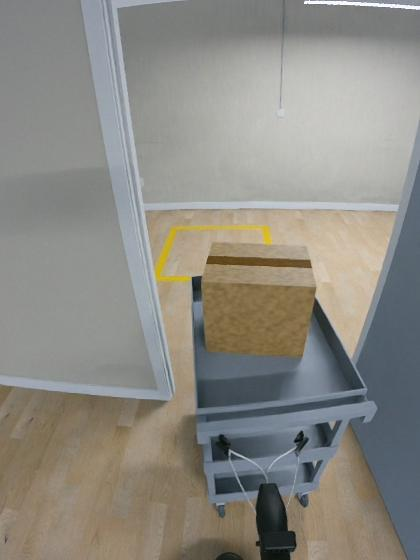

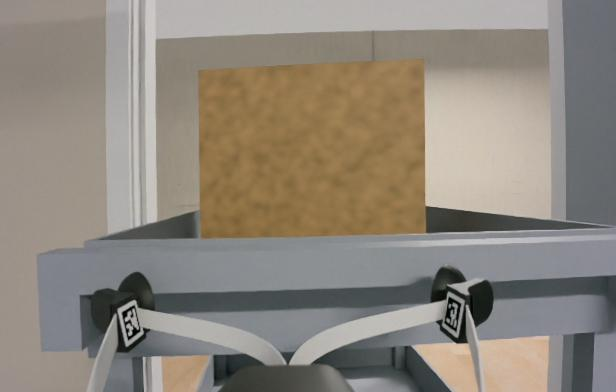

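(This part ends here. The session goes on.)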